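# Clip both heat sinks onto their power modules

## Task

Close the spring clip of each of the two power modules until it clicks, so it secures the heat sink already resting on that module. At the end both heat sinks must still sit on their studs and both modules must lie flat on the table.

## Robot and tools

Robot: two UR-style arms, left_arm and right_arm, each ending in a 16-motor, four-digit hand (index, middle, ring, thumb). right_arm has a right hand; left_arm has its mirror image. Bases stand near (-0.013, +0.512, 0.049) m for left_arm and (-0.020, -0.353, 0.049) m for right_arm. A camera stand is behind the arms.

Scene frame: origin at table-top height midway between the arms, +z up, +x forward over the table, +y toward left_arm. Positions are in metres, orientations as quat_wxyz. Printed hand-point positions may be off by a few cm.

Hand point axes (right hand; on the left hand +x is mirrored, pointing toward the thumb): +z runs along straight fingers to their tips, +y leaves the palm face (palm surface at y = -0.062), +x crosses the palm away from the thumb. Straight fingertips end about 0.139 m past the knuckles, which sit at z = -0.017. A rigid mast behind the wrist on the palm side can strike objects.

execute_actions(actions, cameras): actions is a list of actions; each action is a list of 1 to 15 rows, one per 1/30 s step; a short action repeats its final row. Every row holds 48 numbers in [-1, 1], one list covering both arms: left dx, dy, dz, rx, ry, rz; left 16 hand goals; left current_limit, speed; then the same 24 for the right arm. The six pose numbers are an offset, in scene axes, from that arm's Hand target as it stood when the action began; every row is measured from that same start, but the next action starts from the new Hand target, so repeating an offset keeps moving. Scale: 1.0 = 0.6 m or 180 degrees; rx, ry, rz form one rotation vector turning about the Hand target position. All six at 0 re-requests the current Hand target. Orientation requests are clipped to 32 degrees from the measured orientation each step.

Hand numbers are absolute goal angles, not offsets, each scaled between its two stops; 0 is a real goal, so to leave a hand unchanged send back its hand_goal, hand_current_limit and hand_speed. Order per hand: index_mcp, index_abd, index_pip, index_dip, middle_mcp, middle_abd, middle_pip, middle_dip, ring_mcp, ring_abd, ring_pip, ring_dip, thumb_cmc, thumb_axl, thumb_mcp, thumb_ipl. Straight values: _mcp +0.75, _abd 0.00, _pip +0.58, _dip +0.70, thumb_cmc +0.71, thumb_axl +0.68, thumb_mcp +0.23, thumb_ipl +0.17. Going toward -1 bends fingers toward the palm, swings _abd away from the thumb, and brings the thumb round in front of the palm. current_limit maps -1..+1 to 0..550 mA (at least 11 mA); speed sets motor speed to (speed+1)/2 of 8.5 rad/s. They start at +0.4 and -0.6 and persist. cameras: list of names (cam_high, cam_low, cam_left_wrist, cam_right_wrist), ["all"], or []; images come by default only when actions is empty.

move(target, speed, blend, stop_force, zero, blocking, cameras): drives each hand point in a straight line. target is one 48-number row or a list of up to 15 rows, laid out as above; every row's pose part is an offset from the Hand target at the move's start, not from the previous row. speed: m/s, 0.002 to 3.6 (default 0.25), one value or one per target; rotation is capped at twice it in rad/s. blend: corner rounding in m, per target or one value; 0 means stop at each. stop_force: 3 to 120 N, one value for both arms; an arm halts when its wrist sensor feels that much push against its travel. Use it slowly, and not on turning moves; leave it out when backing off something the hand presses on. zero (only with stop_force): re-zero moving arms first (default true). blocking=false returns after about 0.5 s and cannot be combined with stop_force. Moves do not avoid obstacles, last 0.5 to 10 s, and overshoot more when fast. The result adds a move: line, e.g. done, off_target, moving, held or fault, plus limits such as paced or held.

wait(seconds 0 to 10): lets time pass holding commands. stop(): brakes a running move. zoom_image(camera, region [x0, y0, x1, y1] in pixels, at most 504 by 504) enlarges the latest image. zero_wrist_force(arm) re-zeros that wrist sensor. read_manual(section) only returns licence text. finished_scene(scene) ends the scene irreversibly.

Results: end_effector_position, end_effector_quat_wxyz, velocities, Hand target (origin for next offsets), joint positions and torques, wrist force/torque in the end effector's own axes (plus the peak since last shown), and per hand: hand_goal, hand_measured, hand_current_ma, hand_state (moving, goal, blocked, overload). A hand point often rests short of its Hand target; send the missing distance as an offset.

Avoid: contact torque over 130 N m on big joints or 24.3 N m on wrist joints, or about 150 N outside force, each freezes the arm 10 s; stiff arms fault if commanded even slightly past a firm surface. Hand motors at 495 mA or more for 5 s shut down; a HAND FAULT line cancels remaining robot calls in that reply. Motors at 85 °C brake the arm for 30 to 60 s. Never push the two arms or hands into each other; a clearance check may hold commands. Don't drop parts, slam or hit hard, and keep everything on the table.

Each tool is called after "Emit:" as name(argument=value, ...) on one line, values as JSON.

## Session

Emit:
execute_actions(actions=[])

Emit:
zoom_image(camera="cam_high", region=[220, 120, 472, 309])

Emit:
zoom_image(camera="cam_low", region=[150, 210, 410, 340])

Scene clock: 0.00 s.
left_arm: end_effector_position=(+0.0921, +0.0866, +0.2871) hand_goal=(+0.754, +0.000, +0.576, +0.696, +0.754, +0.000, +0.576, +0.696, +0.754, +0.000, +0.576, +0.696, +0.714, +0.678, +0.226, +0.168) hand_measured=(+0.754, +0.000, +0.576, +0.696, +0.754, +0.000, +0.576, +0.696, +0.754, +0.000, +0.576, +0.696, +0.714, +0.678, +0.226, +0.168) hand_current_ma=(+0, +0, +0, +0, +0, +0, +0, +0, +0, +0, +0, +0, +0, +0, +0, +0) hand_state=(goal, goal, goal, goal, goal, goal, goal, goal, goal, goal, goal, goal, goal, goal, goal, goal) hand_current_limit=0.40 hand_speed=-0.60 end_effector_quat_wxyz=(+0.204, +0.546, +0.744, +0.327) | right_arm: end_effector_position=(+0.7340, +0.0126, +0.1637) hand_goal=(+0.754, +0.000, +0.576, +0.696, +0.754, +0.000, +0.576, +0.696, +0.754, +0.000, +0.576, +0.696, +0.714, +0.678, +0.226, +0.168) hand_measured=(+0.754, +0.000, +0.576, +0.696, +0.754, +0.000, +0.576, +0.696, +0.754, +0.000, +0.576, +0.696, +0.714, +0.678, +0.226, +0.168) hand_current_ma=(+0, +0, +0, +0, +0, +0, +0, +0, +0, +0, +0, +0, +0, +0, +0, +0) hand_state=(goal, goal, goal, goal, goal, goal, goal, goal, goal, goal, goal, goal, goal, goal, goal, goal) hand_current_limit=0.40 hand_speed=-0.60 end_effector_quat_wxyz=(-0.423, +0.788, +0.053, +0.444)
Joint positions: left_arm=[1.615 -1.783 -1.926 -1.302 2.315 -1.922] | right_arm=[0.248 -0.707 1.548 -3.675 -0.959 2.085]
Joint velocities: within noise
Joint torques (N m): no reading
Motor temperatures (°C): left_arm=[22 25 21 34 28 29] | right_arm=[24 24 23 31 36 28]
Wrist force (N): no reading
Wrist torque (N m): no reading
Wrist force, peak (N): no reading
Hand target: left_arm +0.0921, +0.0866, +0.2871; +0.204, +0.546, +0.744, +0.327 | right_arm +0.7340, +0.0126, +0.1637; -0.423, +0.788, +0.053, +0.444

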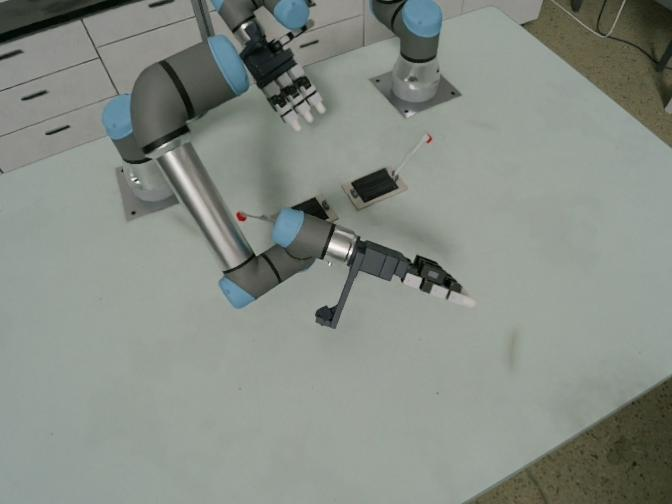

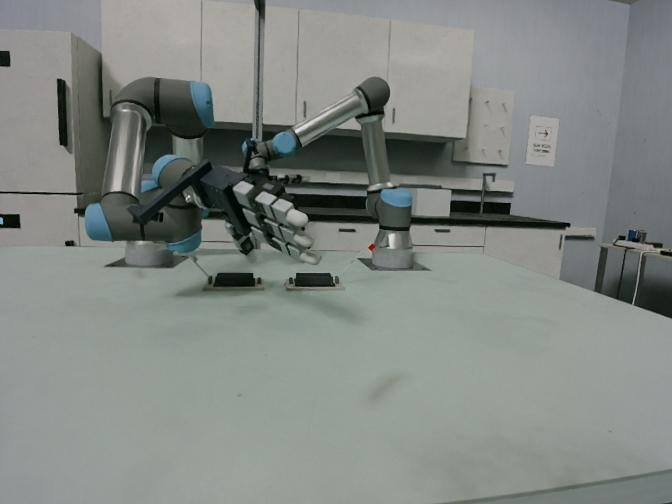

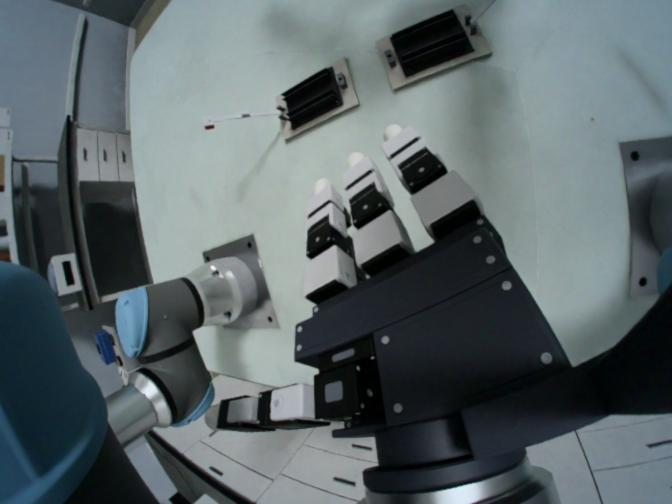

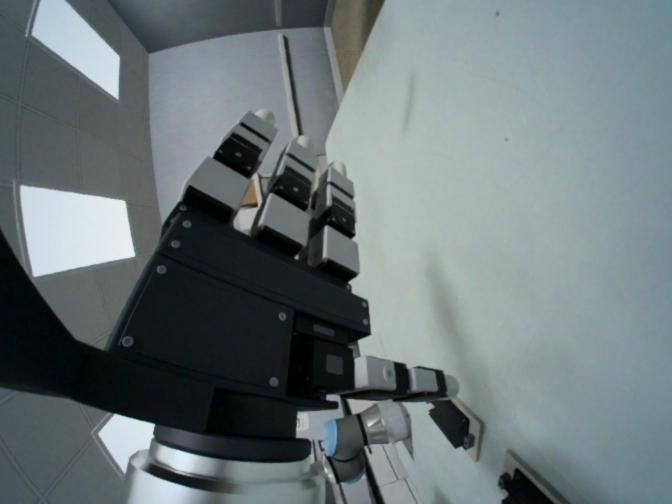

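Scaled by 2.000 from the camera's 672x504 image, which has a finer 960x720 frame.

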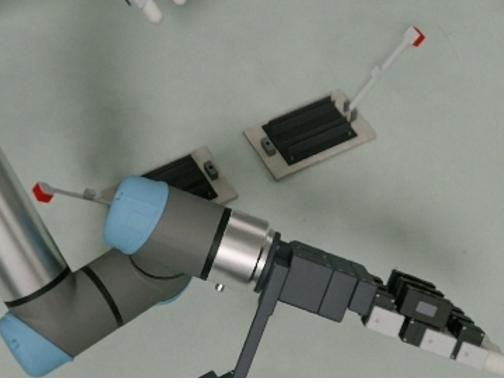

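Scaled by 1.938 from the camera's 672x504 image, which has a finer 960x720 frame.

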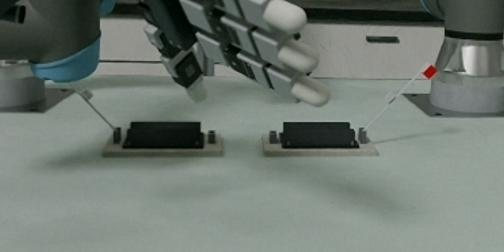

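Emit:
move(target=[[0.4132,0.2473,0.1882,-0.2543,0.1746,0.1439,0.754,0,0.576,0.696,-0.37,0,-0.65,-0.17,-0.37,0,-0.65,-0.17,0.714,0.678,0.226,0.168,0.75,-0.6,-0.0567,-0.121,0.2938,0.0046,0.068,0.029,0.754,0,0.576,0.696,-0.37,0,-0.65,-0.17,-0.37,0,-0.65,-0.17,0.714,0.678,0.226,0.168,0.75,-0.6],[0.4465,0.639,0.1215,-0.5086,0.3491,0.2878,0.754,0,0.576,0.696,-0.37,0,-0.65,-0.17,-0.37,0,-0.65,-0.17,0.714,0.678,0.226,0.168,0.75,-0.6,-0.4733,-0.571,0.2938,0.0183,0.2715,0.1163,0.754,0,0.576,0.696,-0.37,0,-0.65,-0.17,-0.37,0,-0.65,-0.17,0.714,0.678,0.226,0.168,0.75,-0.6],[0.4115,0.7473,-0.2785,-0.5086,0.3491,0.2878,0.754,0,0.576,0.696,-0.37,0,-0.65,-0.17,-0.37,0,-0.65,-0.17,0.714,0.678,0.226,0.168,0.75,-0.6,-0.6817,-0.671,-0.0728,0.0183,0.2715,0.1163,0.754,0,0.576,0.696,-0.37,0,-0.65,-0.17,-0.37,0,-0.65,-0.17,0.714,0.678,0.226,0.168,0.75,-0.6]], speed=0.33, blend=[0.04,0.04,0], cameras=["cam_high","cam_low"])

Emit:
zoom_image(camera="cam_high", region=[230, 130, 440, 250])

Emit:
zoom_image(camera="cam_low", region=[160, 220, 280, 300])

Emit:
zoom_image(camera="cam_low", region=[270, 220, 410, 300])

Scene clock: 71.90 s.
left_arm: end_effector_position=(+0.3390, +0.5350, +0.1201) hand_goal=(+0.754, +0.000, +0.576, +0.696, -0.370, +0.000, -0.650, -0.170, -0.370, +0.000, -0.650, -0.170, +0.714, +0.678, +0.226, +0.168) hand_measured=(+0.746, +0.000, +0.576, +0.696, -0.360, +0.000, -0.648, -0.168, -0.358, +0.000, -0.648, -0.168, +0.708, +0.678, +0.224, +0.168) hand_current_ma=(-12, +0, +0, +0, +18, +0, +3, +3, +21, +0, +3, +3, -10, -1, -3, +0) hand_state=(goal, goal, goal, goal, goal, goal, goal, goal, goal, goal, goal, goal, goal, goal, goal, goal) hand_current_limit=0.75 hand_speed=-0.60 end_effector_quat_wxyz=(+0.000, +0.000, +0.866, -0.500) | right_arm: end_effector_position=(+0.3250, -0.3900, +0.1201) hand_goal=(+0.754, +0.000, +0.576, +0.696, -0.370, +0.000, -0.650, -0.170, -0.370, +0.000, -0.650, -0.170, +0.714, +0.678, +0.226, +0.168) hand_measured=(+0.746, +0.000, +0.576, +0.696, -0.362, +0.000, -0.644, -0.168, -0.362, +0.000, -0.644, -0.168, +0.708, +0.678, +0.226, +0.168) hand_current_ma=(-33, +1, +0, +0, +30, +1, +23, +10, +30, +1, +21, +10, -25, -3, -1, -1) hand_state=(goal, goal, goal, goal, goal, goal, goal, goal, goal, goal, goal, goal, goal, goal, goal, goal) hand_current_limit=0.75 hand_speed=-0.60 end_effector_quat_wxyz=(-0.500, +0.866, +0.000, -0.001)
Joint positions: left_arm=[3.886 -1.638 -2.196 -1.758 0.901 -0.475] | right_arm=[-0.757 -1.504 2.193 -1.361 -0.932 0.444]
Joint torques (N m): left_arm=[10.53 7.82 5.89 2.83 2.03 -1.57] | right_arm=[-6.43 -10.32 -10.4 -2.09 -1.31 -1.41]
Wrist force (N): left_arm=[0.0 0.2 -0.3] | right_arm=[-2.8 -0.9 -0.6]
Wrist torque (N m): left_arm=[0.20 -0.04 0.07] | right_arm=[0.16 0.28 -0.27]
Wrist force, peak (N): left_arm=[-0.8 1.5 -0.2] | right_arm=[-3.7 -0.2 -0.3]
Hand target: left_arm +0.3390, +0.5350, +0.1200; +0.000, +0.000, +0.866, -0.500 | right_arm +0.3249, -0.3900, +0.1200; -0.500, +0.866, +0.000, -0.001
Off the commanded pose: left_arm 0.000 m, 0 deg | right_arm 0.000 m, 0 deg.
move: done
Images, in order (width x height): cam_high 672x504, cam_low 672x504.

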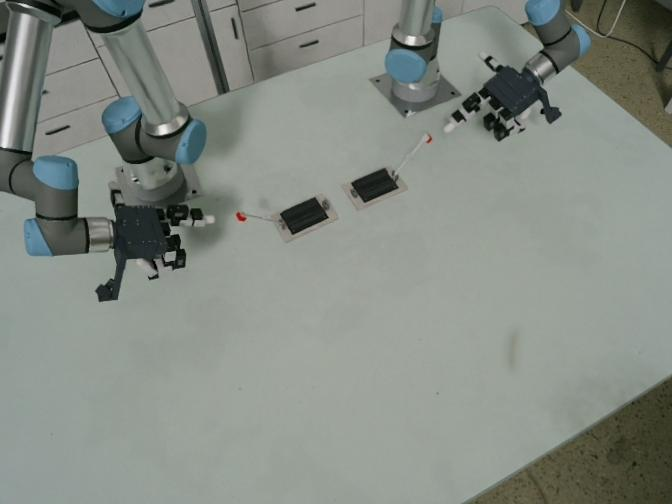

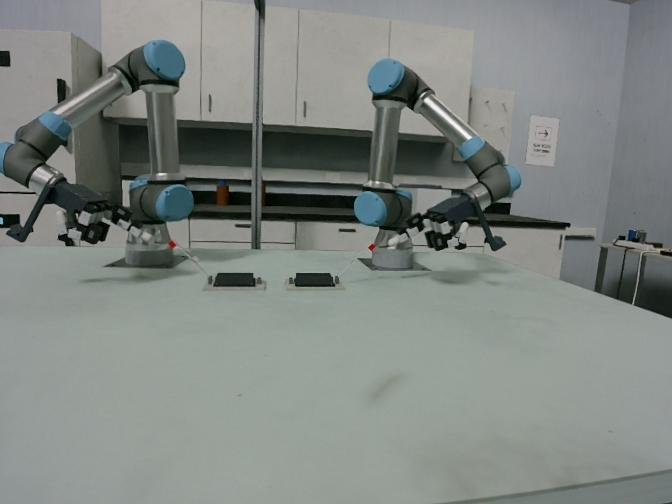

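Scaled by 2.400 from the camera's 672x504 image, which has a finer 960x720 frame.

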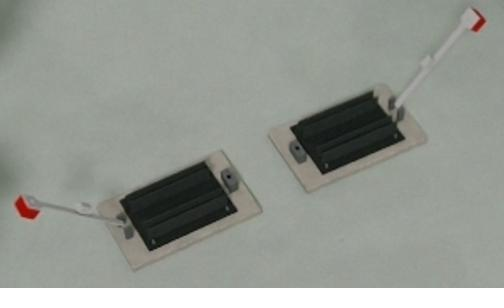

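Scaled by 4.200 from the camera's 672x504 image, which has a finer 960x720 frame.

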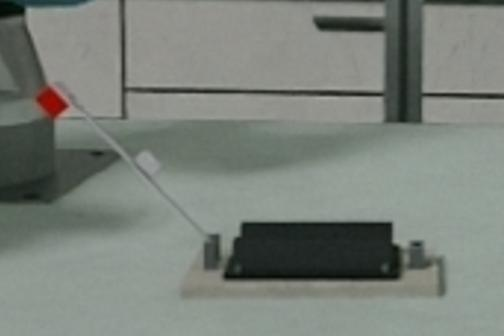

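Scaled by 3.600 from the camera's 672x504 image, which has a finer 960x720 frame.

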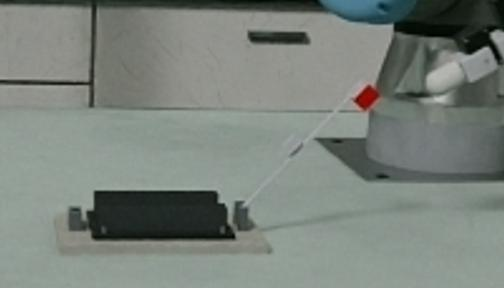

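Emit:
zoom_image(camera="cam_high", region=[190, 190, 262, 244])

Emit:
zoom_image(camera="cam_high", region=[400, 105, 472, 159])

Emit:
zoom_image(camera="cam_low", region=[110, 210, 210, 285])

Emit:
zoom_image(camera="cam_low", region=[330, 210, 430, 285])

Scaled by 7.000 from the camera's 672x504 image, which has a finer 960x720 frame.

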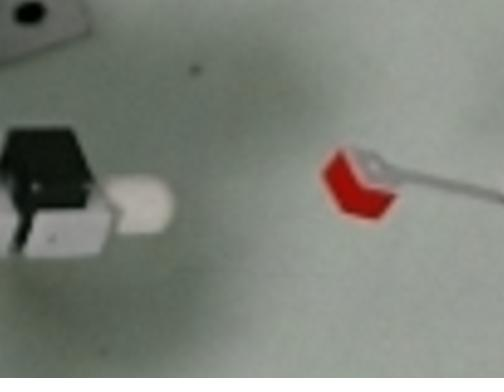

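Scaled by 7.000 from the camera's 672x504 image, which has a finer 960x720 frame.

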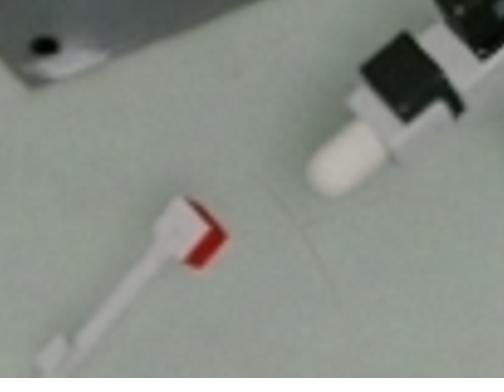

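Scaled by 5.040 from the camera's 672x504 image, which has a finer 960x720 frame.

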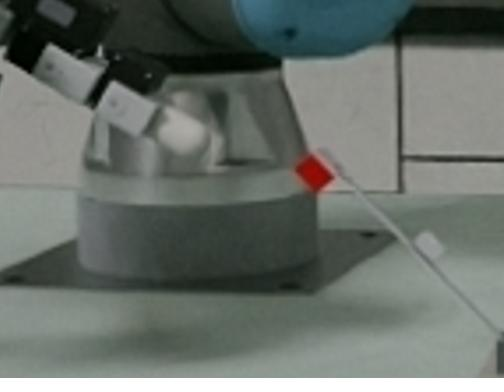

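Scaled by 5.040 from the camera's 672x504 image, which has a finer 960x720 frame.

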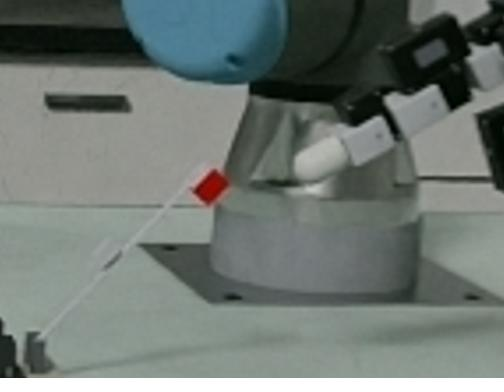

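Emit:
move(target=[-0.0083,-0.025,-0.0533,0,0,0,0.754,0,0.576,0.696,-0.37,0,-0.65,-0.17,-0.37,0,-0.65,-0.17,0.714,0.678,0.226,0.168,0.75,-0.6,0.0267,0.0333,-0.0497,0,0,0,0.754,0,0.576,0.696,-0.37,0,-0.65,-0.17,-0.37,0,-0.65,-0.17,0.714,0.678,0.226,0.168,0.75,-0.6], speed=0.12, cameras=["cam_high","cam_low"])

Emit:
zoom_image(camera="cam_high", region=[200, 190, 272, 244])

Emit:
zoom_image(camera="cam_high", region=[400, 105, 472, 159])

Emit:
zoom_image(camera="cam_low", region=[120, 210, 220, 285])

Emit:
zoom_image(camera="cam_low", region=[325, 210, 425, 285])

Scene clock: 199.20 s.
left_arm: end_effector_position=(+0.3340, +0.5200, +0.0881) hand_goal=(+0.754, +0.000, +0.576, +0.696, -0.370, +0.000, -0.650, -0.170, -0.370, +0.000, -0.650, -0.170, +0.714, +0.678, +0.226, +0.168) hand_measured=(+0.746, +0.000, +0.576, +0.696, -0.360, +0.000, -0.648, -0.168, -0.358, +0.000, -0.648, -0.168, +0.708, +0.678, +0.224, +0.168) hand_current_ma=(-12, +0, +0, +0, +18, +0, +3, +3, +21, +0, +3, +3, -10, -1, -3, +0) hand_state=(goal, goal, goal, goal, goal, goal, goal, goal, goal, goal, goal, goal, goal, goal, goal, goal) hand_current_limit=0.75 hand_speed=-0.60 end_effector_quat_wxyz=(+0.000, +0.000, +0.866, -0.500) | right_arm: end_effector_position=(+0.3409, -0.3700, +0.0903) hand_goal=(+0.754, +0.000, +0.576, +0.696, -0.370, +0.000, -0.650, -0.170, -0.370, +0.000, -0.650, -0.170, +0.714, +0.678, +0.226, +0.168) hand_measured=(+0.746, +0.000, +0.576, +0.696, -0.362, +0.000, -0.644, -0.168, -0.362, +0.000, -0.644, -0.168, +0.708, +0.678, +0.226, +0.168) hand_current_ma=(-33, +1, +0, +0, +30, +1, +23, +10, +30, +1, +21, +10, -25, -3, -1, -1) hand_state=(goal, goal, goal, goal, goal, goal, goal, goal, goal, goal, goal, goal, goal, goal, goal, goal) hand_current_limit=0.75 hand_speed=-0.60 end_effector_quat_wxyz=(-0.500, +0.866, +0.000, -0.001)
Joint positions: left_arm=[3.867 -1.678 -2.265 -1.64 0.887 -0.49] | right_arm=[-0.693 -1.434 2.222 -1.492 -0.883 0.496]
Joint torques (N m): left_arm=[-9.58 9.91 4.09 2.8 -4.1 -1.58] | right_arm=[6.46 -13.23 -6.88 -2.38 2.34 1.64]
Wrist force (N): left_arm=[-0.2 0.4 -0.4] | right_arm=[-2.8 -1.2 -0.6]
Wrist torque (N m): left_arm=[0.27 -0.02 0.24] | right_arm=[0.13 0.31 -0.49]
Wrist force, peak (N): left_arm=[-0.1 0.6 -0.6] | right_arm=[-3.3 -1.1 -1.0]
Hand target: left_arm +0.3340, +0.5200, +0.0880; +0.000, +0.000, +0.866, -0.500 | right_arm +0.3410, -0.3700, +0.0902; -0.500, +0.866, +0.000, -0.001
Off the commanded pose: left_arm 0.000 m, 0 deg | right_arm 0.000 m, 0 deg.
move: done
Images, in order (width x height): cam_high 672x504, cam_low 672x504.

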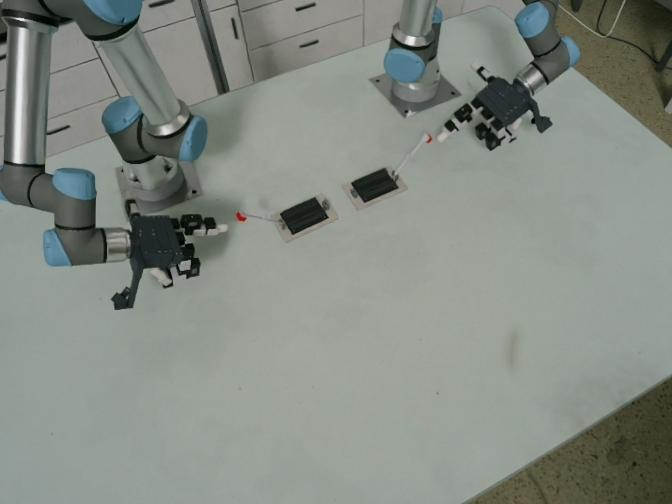

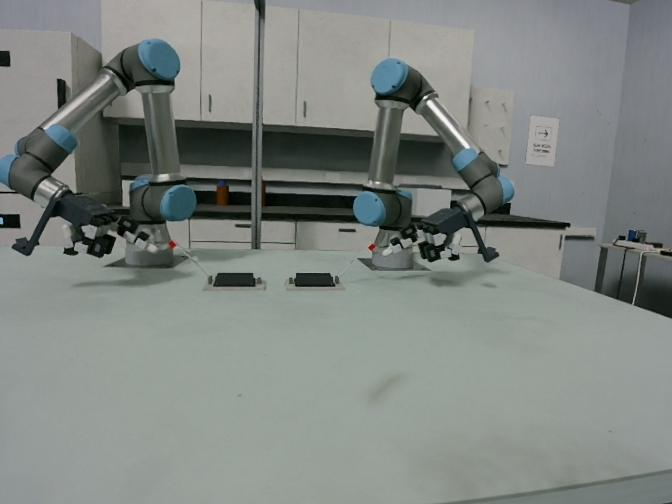

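Scaled by 7.000 from the camera's 672x504 image, which has a finer 960x720 frame.

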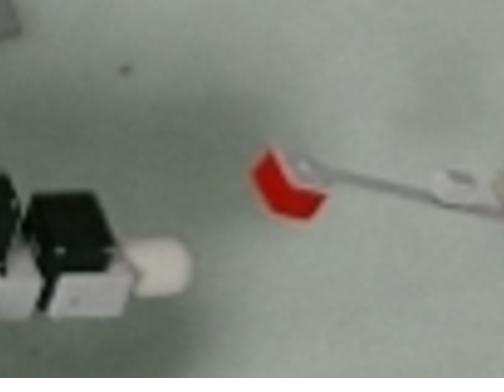

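Scaled by 7.000 from the camera's 672x504 image, which has a finer 960x720 frame.

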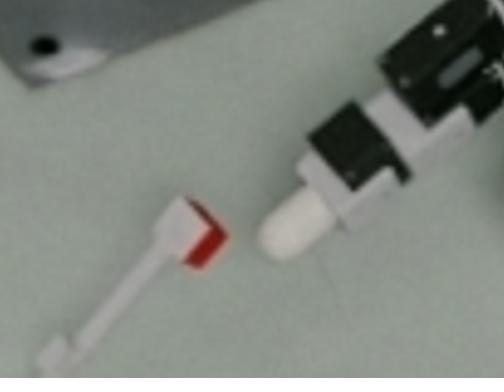

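Scaled by 5.040 from the camera's 672x504 image, which has a finer 960x720 frame.

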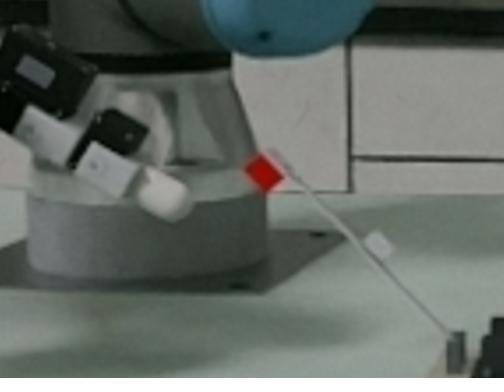

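Scaled by 5.040 from the camera's 672x504 image, which has a finer 960x720 frame.

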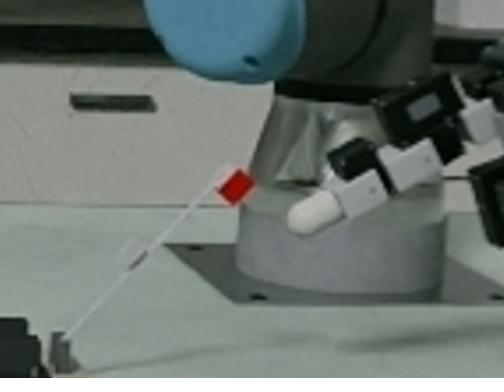

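Emit:
move(target=[[0,-0.061,0.0162,0,0,0,0.754,0,0.576,0.696,-0.37,0,-0.65,-0.17,-0.37,0,-0.65,-0.17,0.714,0.678,0.226,0.168,0.75,-0.6,0.0008,0.075,0.01,0,0,0,0.754,0,0.576,0.696,-0.37,0,-0.65,-0.17,-0.37,0,-0.65,-0.17,0.714,0.678,0.226,0.168,0.75,-0.6],[0.0005,-0.117,0.067,0,0,0,0.754,0,0.576,0.696,-0.37,0,-0.65,-0.17,-0.37,0,-0.65,-0.17,0.714,0.678,0.226,0.168,0.75,-0.6,-0.0013,0.133,0.064,0,0,0,0.754,0,0.576,0.696,-0.37,0,-0.65,-0.17,-0.37,0,-0.65,-0.17,0.714,0.678,0.226,0.168,0.75,-0.6]], speed=0.1, blend=[0.008,0], cameras=["cam_high","cam_low"])

Emit:
zoom_image(camera="cam_low", region=[130, 210, 230, 285])

Emit:
zoom_image(camera="cam_low", region=[310, 210, 410, 285])

Emit:
zoom_image(camera="cam_high", region=[215, 180, 287, 234])

Emit:
zoom_image(camera="cam_high", region=[380, 105, 452, 159])

Scene clock: 284.93 s.
left_arm: end_effector_position=(+0.3343, +0.4499, +0.1281) hand_goal=(+0.754, +0.000, +0.576, +0.696, -0.370, +0.000, -0.650, -0.170, -0.370, +0.000, -0.650, -0.170, +0.714, +0.678, +0.226, +0.168) hand_measured=(+0.742, +0.000, +0.572, +0.696, -0.360, +0.000, -0.648, -0.168, -0.358, +0.000, -0.648, -0.168, +0.708, +0.678, +0.224, +0.168) hand_current_ma=(-25, +0, -6, +0, +18, +0, +3, +3, +21, +0, +3, +3, -10, -1, -3, +0) hand_state=(goal, goal, goal, goal, goal, goal, goal, goal, goal, goal, goal, goal, goal, goal, goal, goal) hand_current_limit=0.75 hand_speed=-0.60 end_effector_quat_wxyz=(+0.000, +0.000, +0.866, -0.500) | right_arm: end_effector_position=(+0.3402, -0.2903, +0.1285) hand_goal=(+0.754, +0.000, +0.576, +0.696, -0.370, +0.000, -0.650, -0.170, -0.370, +0.000, -0.650, -0.170, +0.714, +0.678, +0.226, +0.168) hand_measured=(+0.738, +0.000, +0.572, +0.696, -0.362, +0.000, -0.644, -0.168, -0.362, +0.000, -0.644, -0.168, +0.708, +0.678, +0.226, +0.168) hand_current_ma=(-64, +1, -14, -1, +30, +1, +23, +10, +30, +1, +21, +10, -25, -3, -1, -1) hand_state=(goal, goal, goal, goal, goal, goal, goal, goal, goal, goal, goal, goal, goal, goal, goal, goal) hand_current_limit=0.75 hand_speed=-0.60 end_effector_quat_wxyz=(-0.500, +0.866, +0.000, -0.001)
Joint positions: left_arm=[3.719 -1.536 -2.297 -1.658 0.778 -0.626] | right_arm=[-0.531 -1.577 2.271 -1.501 -0.765 0.647]
Joint torques (N m): left_arm=[-8.88 19.54 25.5 -1.7 -4.54 -1.54] | right_arm=[7.19 -21.3 -21.01 1.66 2.89 1.9]
Wrist force (N): left_arm=[0.1 0.5 -0.5] | right_arm=[-3.2 -1.1 0.1]
Wrist torque (N m): left_arm=[0.25 -0.03 0.27] | right_arm=[0.02 0.36 -0.56]
Wrist force, peak (N): left_arm=[0.0 0.9 -1.1] | right_arm=[-3.2 -1.6 0.2]
Hand target: left_arm +0.3343, +0.4498, +0.1282; +0.000, +0.000, +0.866, -0.500 | right_arm +0.3402, -0.2902, +0.1286; -0.500, +0.866, +0.000, -0.001
Off the commanded pose: left_arm 0.000 m, 0 deg | right_arm 0.000 m, 0 deg.
move: done
Images, in order (width x height): cam_high 672x504, cam_low 672x504.

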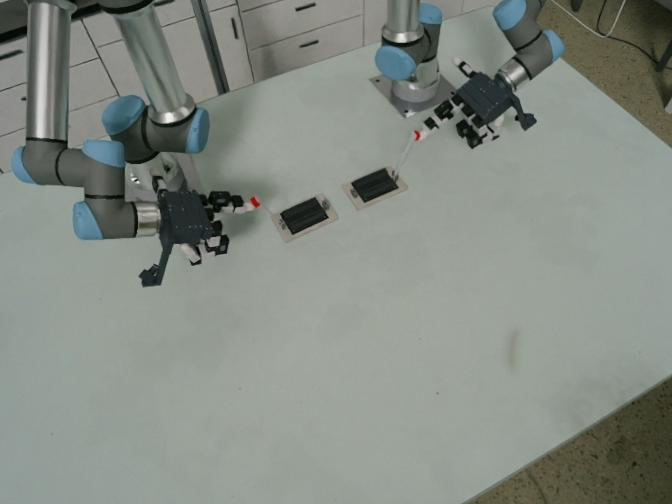

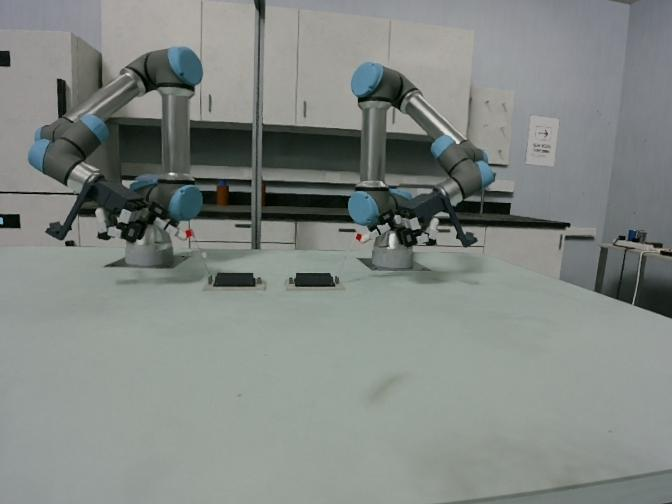

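Scaled by 5.040 from the camera's 672x504 image, which has a finer 960x720 frame.

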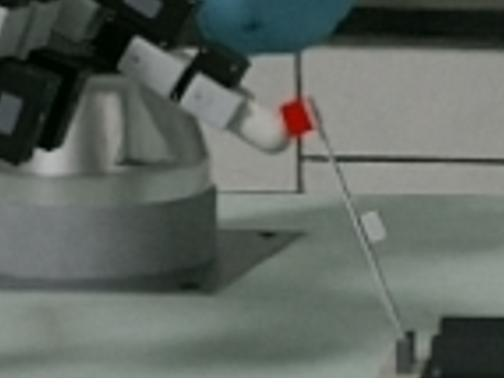

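Scaled by 5.040 from the camera's 672x504 image, which has a finer 960x720 frame.

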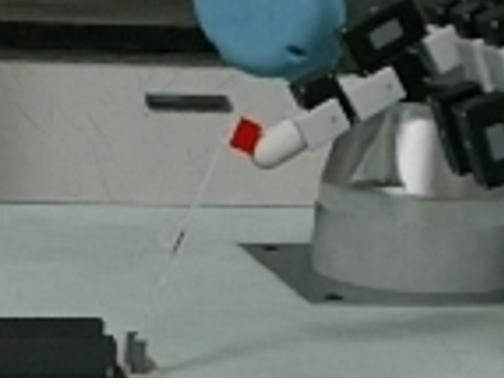

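Scaled by 7.000 from the camera's 672x504 image, which has a finer 960x720 frame.

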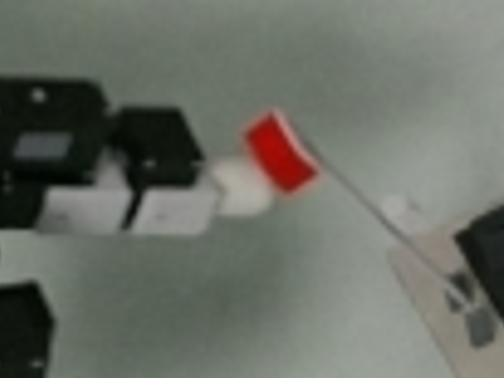

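Scaled by 7.000 from the camera's 672x504 image, which has a finer 960x720 frame.

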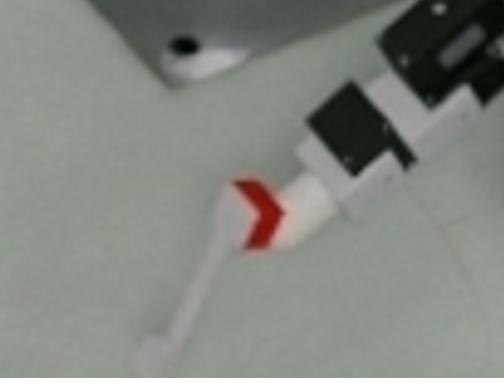

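Emit:
move(target=[[0.0012,-0.0888,0.0317,0,0,0,0.754,0,0.576,0.696,-0.37,0,-0.65,-0.17,-0.37,0,-0.65,-0.17,0.714,0.678,0.226,0.168,0.75,-0.6,-0.0033,0.087,0.031,0,0,0,0.754,0,0.576,0.696,-0.37,0,-0.65,-0.17,-0.37,0,-0.65,-0.17,0.714,0.678,0.226,0.168,0.75,-0.6],[0.0017,-0.183,0.0233,0,0,0,0.754,0,0.576,0.696,-0.37,0,-0.65,-0.17,-0.37,0,-0.65,-0.17,0.714,0.678,0.226,0.168,0.75,-0.6,-0.0067,0.179,0.0223,0,0,0,0.754,0,0.576,0.696,-0.37,0,-0.65,-0.17,-0.37,0,-0.65,-0.17,0.714,0.678,0.226,0.168,0.75,-0.6],[0.0017,-0.183,0.0233,0,0,0,0.754,0,0.576,0.696,-0.37,0,-0.65,-0.17,-0.37,0,-0.65,-0.17,0.714,0.678,0.226,0.168,0.75,-0.6,-0.0088,0.2478,0.0468,-0.0833,0,0,0.754,0,0.576,0.696,-0.37,0,-0.65,-0.17,-0.37,0,-0.65,-0.17,0.714,0.678,0.226,0.168,0.75,-0.6],[0.0017,-0.183,0.0233,0,0,0,0.754,0,0.576,0.696,-0.37,0,-0.65,-0.17,-0.37,0,-0.65,-0.17,0.714,0.678,0.226,0.168,0.75,-0.6,-0.01,0.3057,0.063,-0.1667,0,0,0.754,0,0.576,0.696,-0.37,0,-0.65,-0.17,-0.37,0,-0.65,-0.17,0.714,0.678,0.226,0.168,0.75,-0.6],[0.0017,-0.183,0.0233,0,0,0,0.754,0,0.576,0.696,-0.37,0,-0.65,-0.17,-0.37,0,-0.65,-0.17,0.714,0.678,0.226,0.168,0.75,-0.6,-0.0108,0.369,0.0638,-0.25,0,0,0.754,0,0.576,0.696,-0.37,0,-0.65,-0.17,-0.37,0,-0.65,-0.17,0.714,0.678,0.226,0.168,0.75,-0.6],[0.0017,-0.183,0.0233,0,0,0,0.754,0,0.576,0.696,-0.37,0,-0.65,-0.17,-0.37,0,-0.65,-0.17,0.714,0.678,0.226,0.168,0.75,-0.6,-0.011,0.4245,0.0723,-0.3333,0,0,0.754,0,0.576,0.696,-0.37,0,-0.65,-0.17,-0.37,0,-0.65,-0.17,0.714,0.678,0.226,0.168,0.75,-0.6]], speed=0.1, blend=[0.01,0.008,0.008,0.008,0.008,0], cameras=["cam_high","cam_low"])

Emit:
zoom_image(camera="cam_low", region=[190, 220, 350, 300])

Emit:
zoom_image(camera="cam_high", region=[270, 130, 430, 240])

Scene clock: 323.30 s.
left_arm: end_effector_position=(+0.3353, +0.3400, +0.1422) hand_goal=(+0.754, +0.000, +0.576, +0.696, -0.370, +0.000, -0.650, -0.170, -0.370, +0.000, -0.650, -0.170, +0.714, +0.678, +0.226, +0.168) hand_measured=(+0.742, +0.000, +0.572, +0.696, -0.360, +0.000, -0.648, -0.168, -0.358, +0.000, -0.648, -0.168, +0.708, +0.678, +0.224, +0.168) hand_current_ma=(-25, +0, -6, +0, +18, +0, +3, +3, +20, +0, +3, +3, -10, -1, -3, +0) hand_state=(goal, goal, goal, goal, goal, goal, goal, goal, goal, goal, goal, goal, goal, goal, goal, goal) hand_current_limit=0.75 hand_speed=-0.60 end_effector_quat_wxyz=(+0.000, +0.000, +0.866, -0.500) | right_arm: end_effector_position=(+0.3336, -0.0356, +0.1720) hand_goal=(+0.754, +0.000, +0.576, +0.696, -0.370, +0.000, -0.650, -0.170, -0.370, +0.000, -0.650, -0.170, +0.714, +0.678, +0.226, +0.168) hand_measured=(+0.748, +0.000, +0.572, +0.696, -0.362, +0.000, -0.646, -0.168, -0.362, +0.000, -0.646, -0.168, +0.712, +0.678, +0.224, +0.168) hand_current_ma=(-25, +0, -13, -1, +30, +1, +14, +8, +30, +1, +13, +8, -10, -3, -11, -1) hand_state=(goal, goal, goal, goal, goal, goal, goal, goal, goal, goal, goal, goal, goal, goal, goal, goal) hand_current_limit=0.75 hand_speed=-0.60 end_effector_quat_wxyz=(+0.000, +1.000, -0.001, +0.000)
Joint positions: left_arm=[3.439 -1.484 -2.37 -1.363 0.608 -0.979] | right_arm=[0.629 -1.308 1.905 -2.168 -1.57 2.146]
Joint torques (N m): left_arm=[-8.93 4.35 6.45 3.66 -4.77 -1.36] | right_arm=[7.81 -22.71 -24.04 0.47 -2.42 1.61]
Wrist force (N): left_arm=[-0.5 0.2 -0.8] | right_arm=[-3.0 0.7 -3.1]
Wrist torque (N m): left_arm=[0.25 0.01 0.24] | right_arm=[0.55 0.53 -0.30]
Wrist force, peak (N): left_arm=[-0.2 0.8 -1.3] | right_arm=[-3.4 0.3 -3.1]
Hand target: left_arm +0.3353, +0.3400, +0.1422; +0.000, +0.000, +0.866, -0.500 | right_arm +0.3336, -0.0355, +0.1720; +0.000, +1.000, -0.001, +0.000
Off the commanded pose: left_arm 0.000 m, 0 deg | right_arm 0.000 m, 0 deg.
move: done
Images, in order (width x height): cam_high 672x504, cam_low 672x504.

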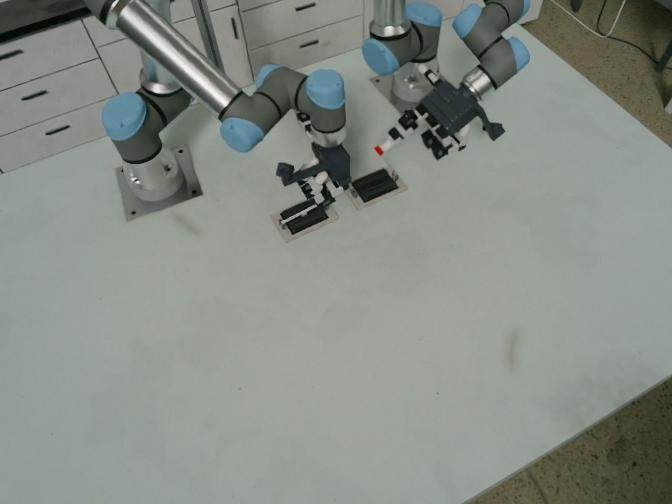

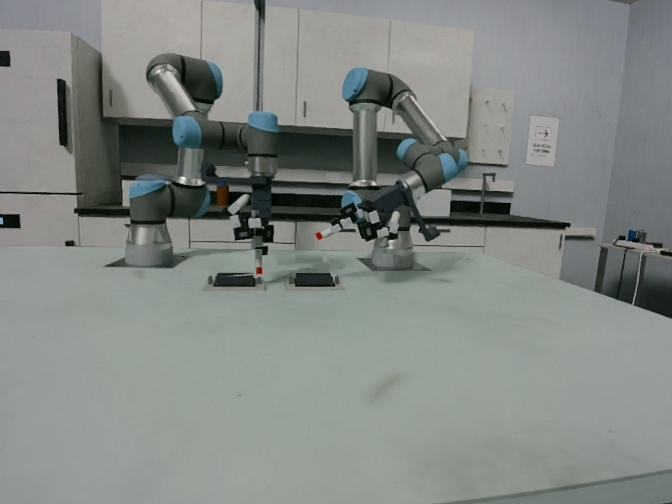

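Scaled by 3.150 from the camera's 672x504 image, which has a finer 960x720 frame.

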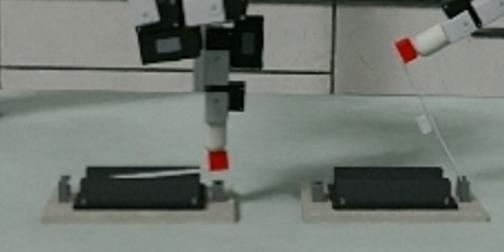

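Scaled by 3.150 from the camera's 672x504 image, which has a finer 960x720 frame.

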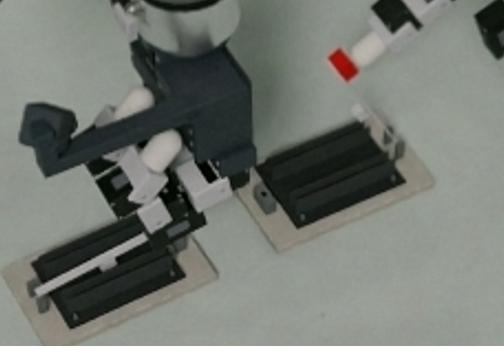

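Emit:
move(target=[0,0,0,0,0,0,0.754,0,0.576,0.696,-0.37,0,-0.65,-0.17,-0.37,0,-0.65,-0.17,0.714,0.678,0.226,0.168,0.75,-0.6,0,0,-0.05,0,0,0,0.754,0,0.576,0.696,-0.37,0,-0.65,-0.17,-0.37,0,-0.65,-0.17,0.714,0.678,0.226,0.168,0.75,-0.6], speed=0.02, stop_force=50)

Emit:
move(target=[0,0,0,0,0,0,0.754,0,0.576,0.696,-0.37,0,-0.65,-0.17,-0.37,0,-0.65,-0.17,0.714,0.678,0.226,0.168,0.75,-0.6,0,0,0.035,0,0,0,0.754,0,0.576,0.696,-0.37,0,-0.65,-0.17,-0.37,0,-0.65,-0.17,0.714,0.678,0.226,0.168,0.75,-0.6], speed=0.06, cameras=["cam_high","cam_low"])

Emit:
zoom_image(camera="cam_low", region=[190, 220, 350, 300])

Scene clock: 332.93 s.
left_arm: end_effector_position=(+0.3353, +0.3400, +0.1422) hand_goal=(+0.754, +0.000, +0.576, +0.696, -0.370, +0.000, -0.650, -0.170, -0.370, +0.000, -0.650, -0.170, +0.714, +0.678, +0.226, +0.168) hand_measured=(+0.742, +0.000, +0.572, +0.696, -0.360, +0.000, -0.648, -0.168, -0.358, +0.000, -0.648, -0.168, +0.708, +0.678, +0.224, +0.168) hand_current_ma=(-25, +0, -6, +0, +18, +0, +3, +3, +20, +0, +3, +3, -10, -1, -3, +0) hand_state=(goal, goal, goal, goal, goal, goal, goal, goal, goal, goal, goal, goal, goal, goal, goal, goal) hand_current_limit=0.75 hand_speed=-0.60 end_effector_quat_wxyz=(+0.000, +0.000, +0.866, -0.500) | right_arm: end_effector_position=(+0.3336, -0.0355, +0.1574) hand_goal=(+0.754, +0.000, +0.576, +0.696, -0.370, +0.000, -0.650, -0.170, -0.370, +0.000, -0.650, -0.170, +0.714, +0.678, +0.226, +0.168) hand_measured=(+0.754, +0.006, +0.576, +0.694, -0.362, +0.000, -0.646, -0.168, -0.362, +0.000, -0.646, -0.168, +0.712, +0.678, +0.224, +0.168) hand_current_ma=(-2, +18, +1, -3, +30, +1, +14, +8, +30, +1, +13, +8, -9, -3, -12, -1) hand_state=(goal, goal, goal, goal, goal, goal, goal, goal, goal, goal, goal, goal, goal, goal, goal, goal) hand_current_limit=0.75 hand_speed=-0.60 end_effector_quat_wxyz=(+0.000, +1.000, -0.001, +0.000)
Joint positions: left_arm=[3.439 -1.484 -2.37 -1.363 0.608 -0.979] | right_arm=[0.629 -1.287 1.922 -2.206 -1.571 2.147]
Joint torques (N m): left_arm=[-9.32 4.72 6.05 3.58 -4.72 -1.38] | right_arm=[7.74 -12.24 -6.76 3.18 -1.67 1.46]
Wrist force (N): left_arm=[-0.5 0.3 -0.7] | right_arm=[-2.8 0.0 -51.9]
Wrist torque (N m): left_arm=[0.26 0.02 0.23] | right_arm=[4.33 -0.67 -0.26]
Wrist force, peak (N): left_arm=[-0.6 0.5 -0.9] | right_arm=[-2.7 -0.3 -68.7]
Hand target: left_arm +0.3353, +0.3400, +0.1422; +0.000, +0.000, +0.866, -0.500 | right_arm +0.3336, -0.0355, +0.1574; +0.000, +1.000, -0.001, +0.000 (not the last commanded pose)
Off the commanded pose: left_arm 0.000 m, 0 deg | right_arm 0.015 m, 0 deg.
move: contact (right_arm)

Scene clock: 333.87 s.
left_arm: end_effector_position=(+0.3353, +0.3400, +0.1422) hand_goal=(+0.754, +0.000, +0.576, +0.696, -0.370, +0.000, -0.650, -0.170, -0.370, +0.000, -0.650, -0.170, +0.714, +0.678, +0.226, +0.168) hand_measured=(+0.742, +0.000, +0.572, +0.696, -0.360, +0.000, -0.648, -0.168, -0.358, +0.000, -0.648, -0.168, +0.708, +0.678, +0.224, +0.168) hand_current_ma=(-25, +0, -6, +0, +18, +0, +3, +3, +20, +0, +3, +3, -10, -1, -3, +0) hand_state=(goal, goal, goal, goal, goal, goal, goal, goal, goal, goal, goal, goal, goal, goal, goal, goal) hand_current_limit=0.75 hand_speed=-0.60 end_effector_quat_wxyz=(+0.000, +0.000, +0.866, -0.500) | right_arm: end_effector_position=(+0.3336, -0.0355, +0.1783) hand_goal=(+0.754, +0.000, +0.576, +0.696, -0.370, +0.000, -0.650, -0.170, -0.370, +0.000, -0.650, -0.170, +0.714, +0.678, +0.226, +0.168) hand_measured=(+0.754, +0.000, +0.576, +0.694, -0.362, +0.000, -0.646, -0.168, -0.362, +0.000, -0.646, -0.168, +0.712, +0.678, +0.224, +0.168) hand_current_ma=(+3, +0, +1, -3, +30, +1, +14, +8, +30, +1, +13, +8, -9, -3, -12, -1) hand_state=(goal, goal, goal, goal, goal, goal, goal, goal, goal, goal, goal, goal, goal, goal, goal, goal) hand_current_limit=0.75 hand_speed=-0.60 end_effector_quat_wxyz=(+0.000, +1.000, -0.001, +0.000)
Joint positions: left_arm=[3.439 -1.484 -2.37 -1.363 0.608 -0.979] | right_arm=[0.629 -1.317 1.897 -2.151 -1.571 2.147]
Joint torques (N m): left_arm=[-9.17 4.56 6.29 3.58 -4.64 -1.49] | right_arm=[6.82 -34.86 -24.18 0.17 -1.81 1.27]
Wrist force (N): left_arm=[-0.4 0.6 -0.7] | right_arm=[-2.7 1.8 -3.2]
Wrist torque (N m): left_arm=[0.30 0.00 0.23] | right_arm=[0.71 0.51 -0.24]
Wrist force, peak (N): left_arm=[-0.4 0.3 -1.0] | right_arm=[-2.9 -0.2 -51.5]
Hand target: left_arm +0.3353, +0.3400, +0.1422; +0.000, +0.000, +0.866, -0.500 | right_arm +0.3336, -0.0355, +0.1784; +0.000, +1.000, -0.001, +0.000
Off the commanded pose: left_arm 0.000 m, 0 deg | right_arm 0.000 m, 0 deg.
move: done
Images, in order (width x height): cam_high 672x504, cam_low 672x504.

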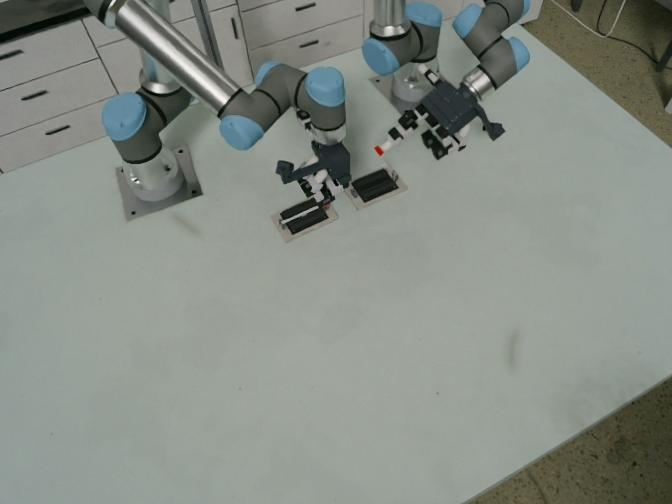

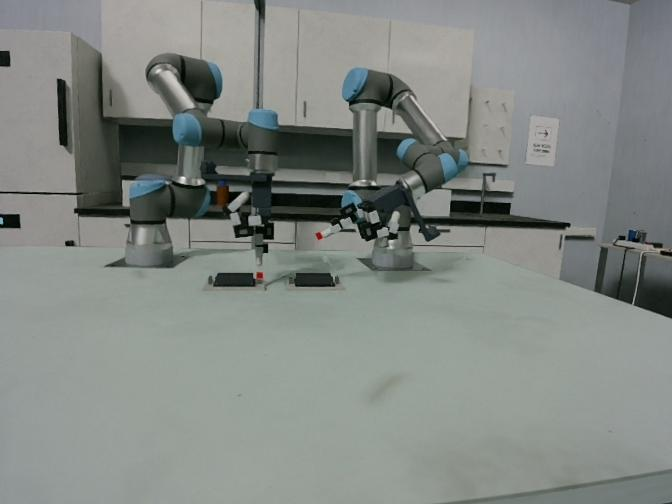

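Scaled by 3.150 from the camera's 672x504 image, which has a finer 960x720 frame.

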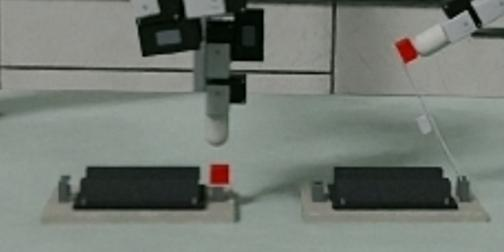

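Emit:
move(target=[[0.0007,-0.0708,0.0237,0.0833,0,0,0.754,0,0.576,0.696,-0.37,0,-0.65,-0.17,-0.37,0,-0.65,-0.17,0.714,0.678,0.226,0.168,0.75,-0.6,0,-0.05,0.1,0,0,0,0.754,0,0.576,0.696,-0.37,0,-0.65,-0.17,-0.37,0,-0.65,-0.17,0.714,0.678,0.226,0.168,0.75,-0.6],[0.0012,-0.1297,0.0392,0.1667,0,0,0.754,0,0.576,0.696,-0.37,0,-0.65,-0.17,-0.37,0,-0.65,-0.17,0.714,0.678,0.226,0.168,0.75,-0.6,0,-0.2167,0.2,0,0,0,0.754,0,0.576,0.696,-0.37,0,-0.65,-0.17,-0.37,0,-0.65,-0.17,0.714,0.678,0.226,0.168,0.75,-0.6],[0.0017,-0.1938,0.0388,0.25,0,0,0.754,0,0.576,0.696,-0.37,0,-0.65,-0.17,-0.37,0,-0.65,-0.17,0.714,0.678,0.226,0.168,0.75,-0.6,0,-0.3667,0.2333,0,0,0,0.754,0,0.576,0.696,-0.37,0,-0.65,-0.17,-0.37,0,-0.65,-0.17,0.714,0.678,0.226,0.168,0.75,-0.6],[0.002,-0.2492,0.0463,0.3333,0,0,0.754,0,0.576,0.696,-0.37,0,-0.65,-0.17,-0.37,0,-0.65,-0.17,0.714,0.678,0.226,0.168,0.75,-0.6,0,-0.45,0.25,0,0,0,0.754,0,0.576,0.696,-0.37,0,-0.65,-0.17,-0.37,0,-0.65,-0.17,0.714,0.678,0.226,0.168,0.75,-0.6]], speed=0.1, blend=[0.008,0.008,0.008,0], cameras=["cam_high","cam_low"])

Emit:
zoom_image(camera="cam_low", region=[190, 220, 350, 300])

Scene clock: 366.10 s.
left_arm: end_effector_position=(+0.3365, +0.1905, +0.1700) hand_goal=(+0.754, +0.000, +0.576, +0.696, -0.370, +0.000, -0.650, -0.170, -0.370, +0.000, -0.650, -0.170, +0.714, +0.678, +0.226, +0.168) hand_measured=(+0.748, +0.000, +0.572, +0.696, -0.360, +0.000, -0.648, -0.168, -0.358, +0.000, -0.648, -0.168, +0.712, +0.678, +0.224, +0.168) hand_current_ma=(-9, +0, -6, +0, +18, +0, +3, +3, +20, +0, +3, +3, -3, -1, -3, +0) hand_state=(goal, goal, goal, goal, goal, goal, goal, goal, goal, goal, goal, goal, goal, goal, goal, goal) hand_current_limit=0.75 hand_speed=-0.60 end_effector_quat_wxyz=(+0.000, +0.000, +1.000, +0.000) | right_arm: end_effector_position=(+0.3336, -0.3054, +0.3284) hand_goal=(+0.754, +0.000, +0.576, +0.696, -0.370, +0.000, -0.650, -0.170, -0.370, +0.000, -0.650, -0.170, +0.714, +0.678, +0.226, +0.168) hand_measured=(+0.754, +0.000, +0.576, +0.694, -0.362, +0.000, -0.646, -0.168, -0.362, +0.000, -0.646, -0.168, +0.712, +0.678, +0.224, +0.168) hand_current_ma=(+3, +0, +1, -3, +30, +1, +14, +8, +30, +1, +12, +8, -9, -3, -12, -1) hand_state=(goal, goal, goal, goal, goal, goal, goal, goal, goal, goal, goal, goal, goal, goal, goal, goal) hand_current_limit=0.75 hand_speed=-0.60 end_effector_quat_wxyz=(+0.000, +1.000, -0.001, +0.000)
Joint positions: left_arm=[2.53 -1.838 -1.905 -0.969 1.57 -2.155] | right_arm=[0.052 -1.835 1.998 -1.734 -1.571 1.57]
Joint torques (N m): left_arm=[-10.13 22.93 26.61 -0.02 3.15 -1.41] | right_arm=[-5.82 -17.09 -15.22 0.12 1.55 -1.47]
Wrist force (N): left_arm=[-0.2 0.9 0.0] | right_arm=[-2.5 1.8 -3.3]
Wrist torque (N m): left_arm=[0.19 -0.03 0.14] | right_arm=[0.72 0.49 -0.01]
Wrist force, peak (N): left_arm=[-0.1 1.4 -0.1] | right_arm=[-2.9 2.3 -3.3]
Hand target: left_arm +0.3365, +0.1905, +0.1700; +0.000, +0.000, +1.000, +0.000 | right_arm +0.3336, -0.3055, +0.3284; +0.000, +1.000, -0.001, +0.000
Off the commanded pose: left_arm 0.000 m, 0 deg | right_arm 0.000 m, 0 deg.
move: done
Images, in order (width x height): cam_high 672x504, cam_low 672x504.

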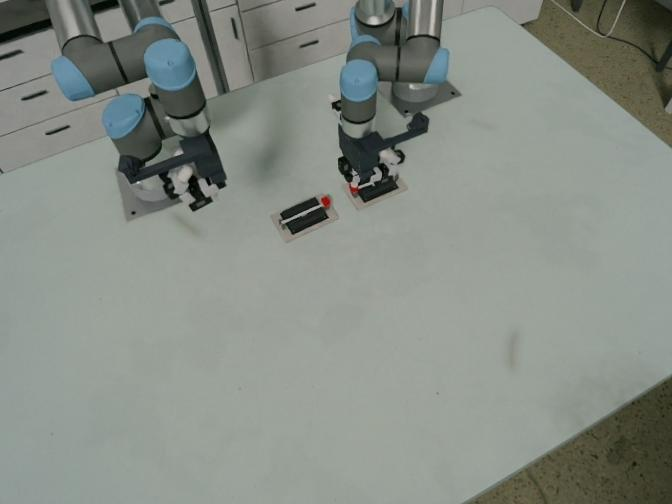

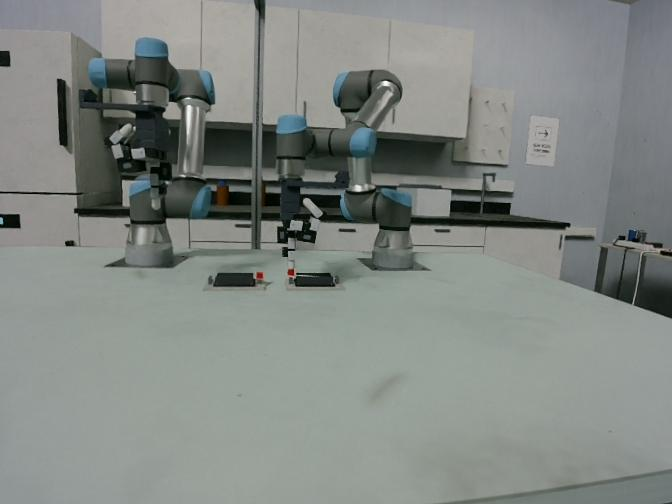

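Scaled by 3.150 from the camera's 672x504 image, which has a finer 960x720 frame.

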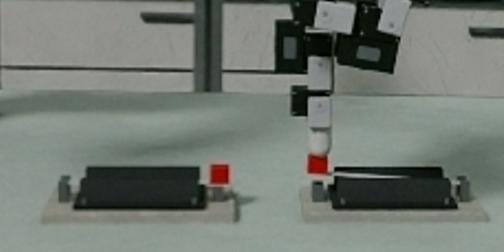

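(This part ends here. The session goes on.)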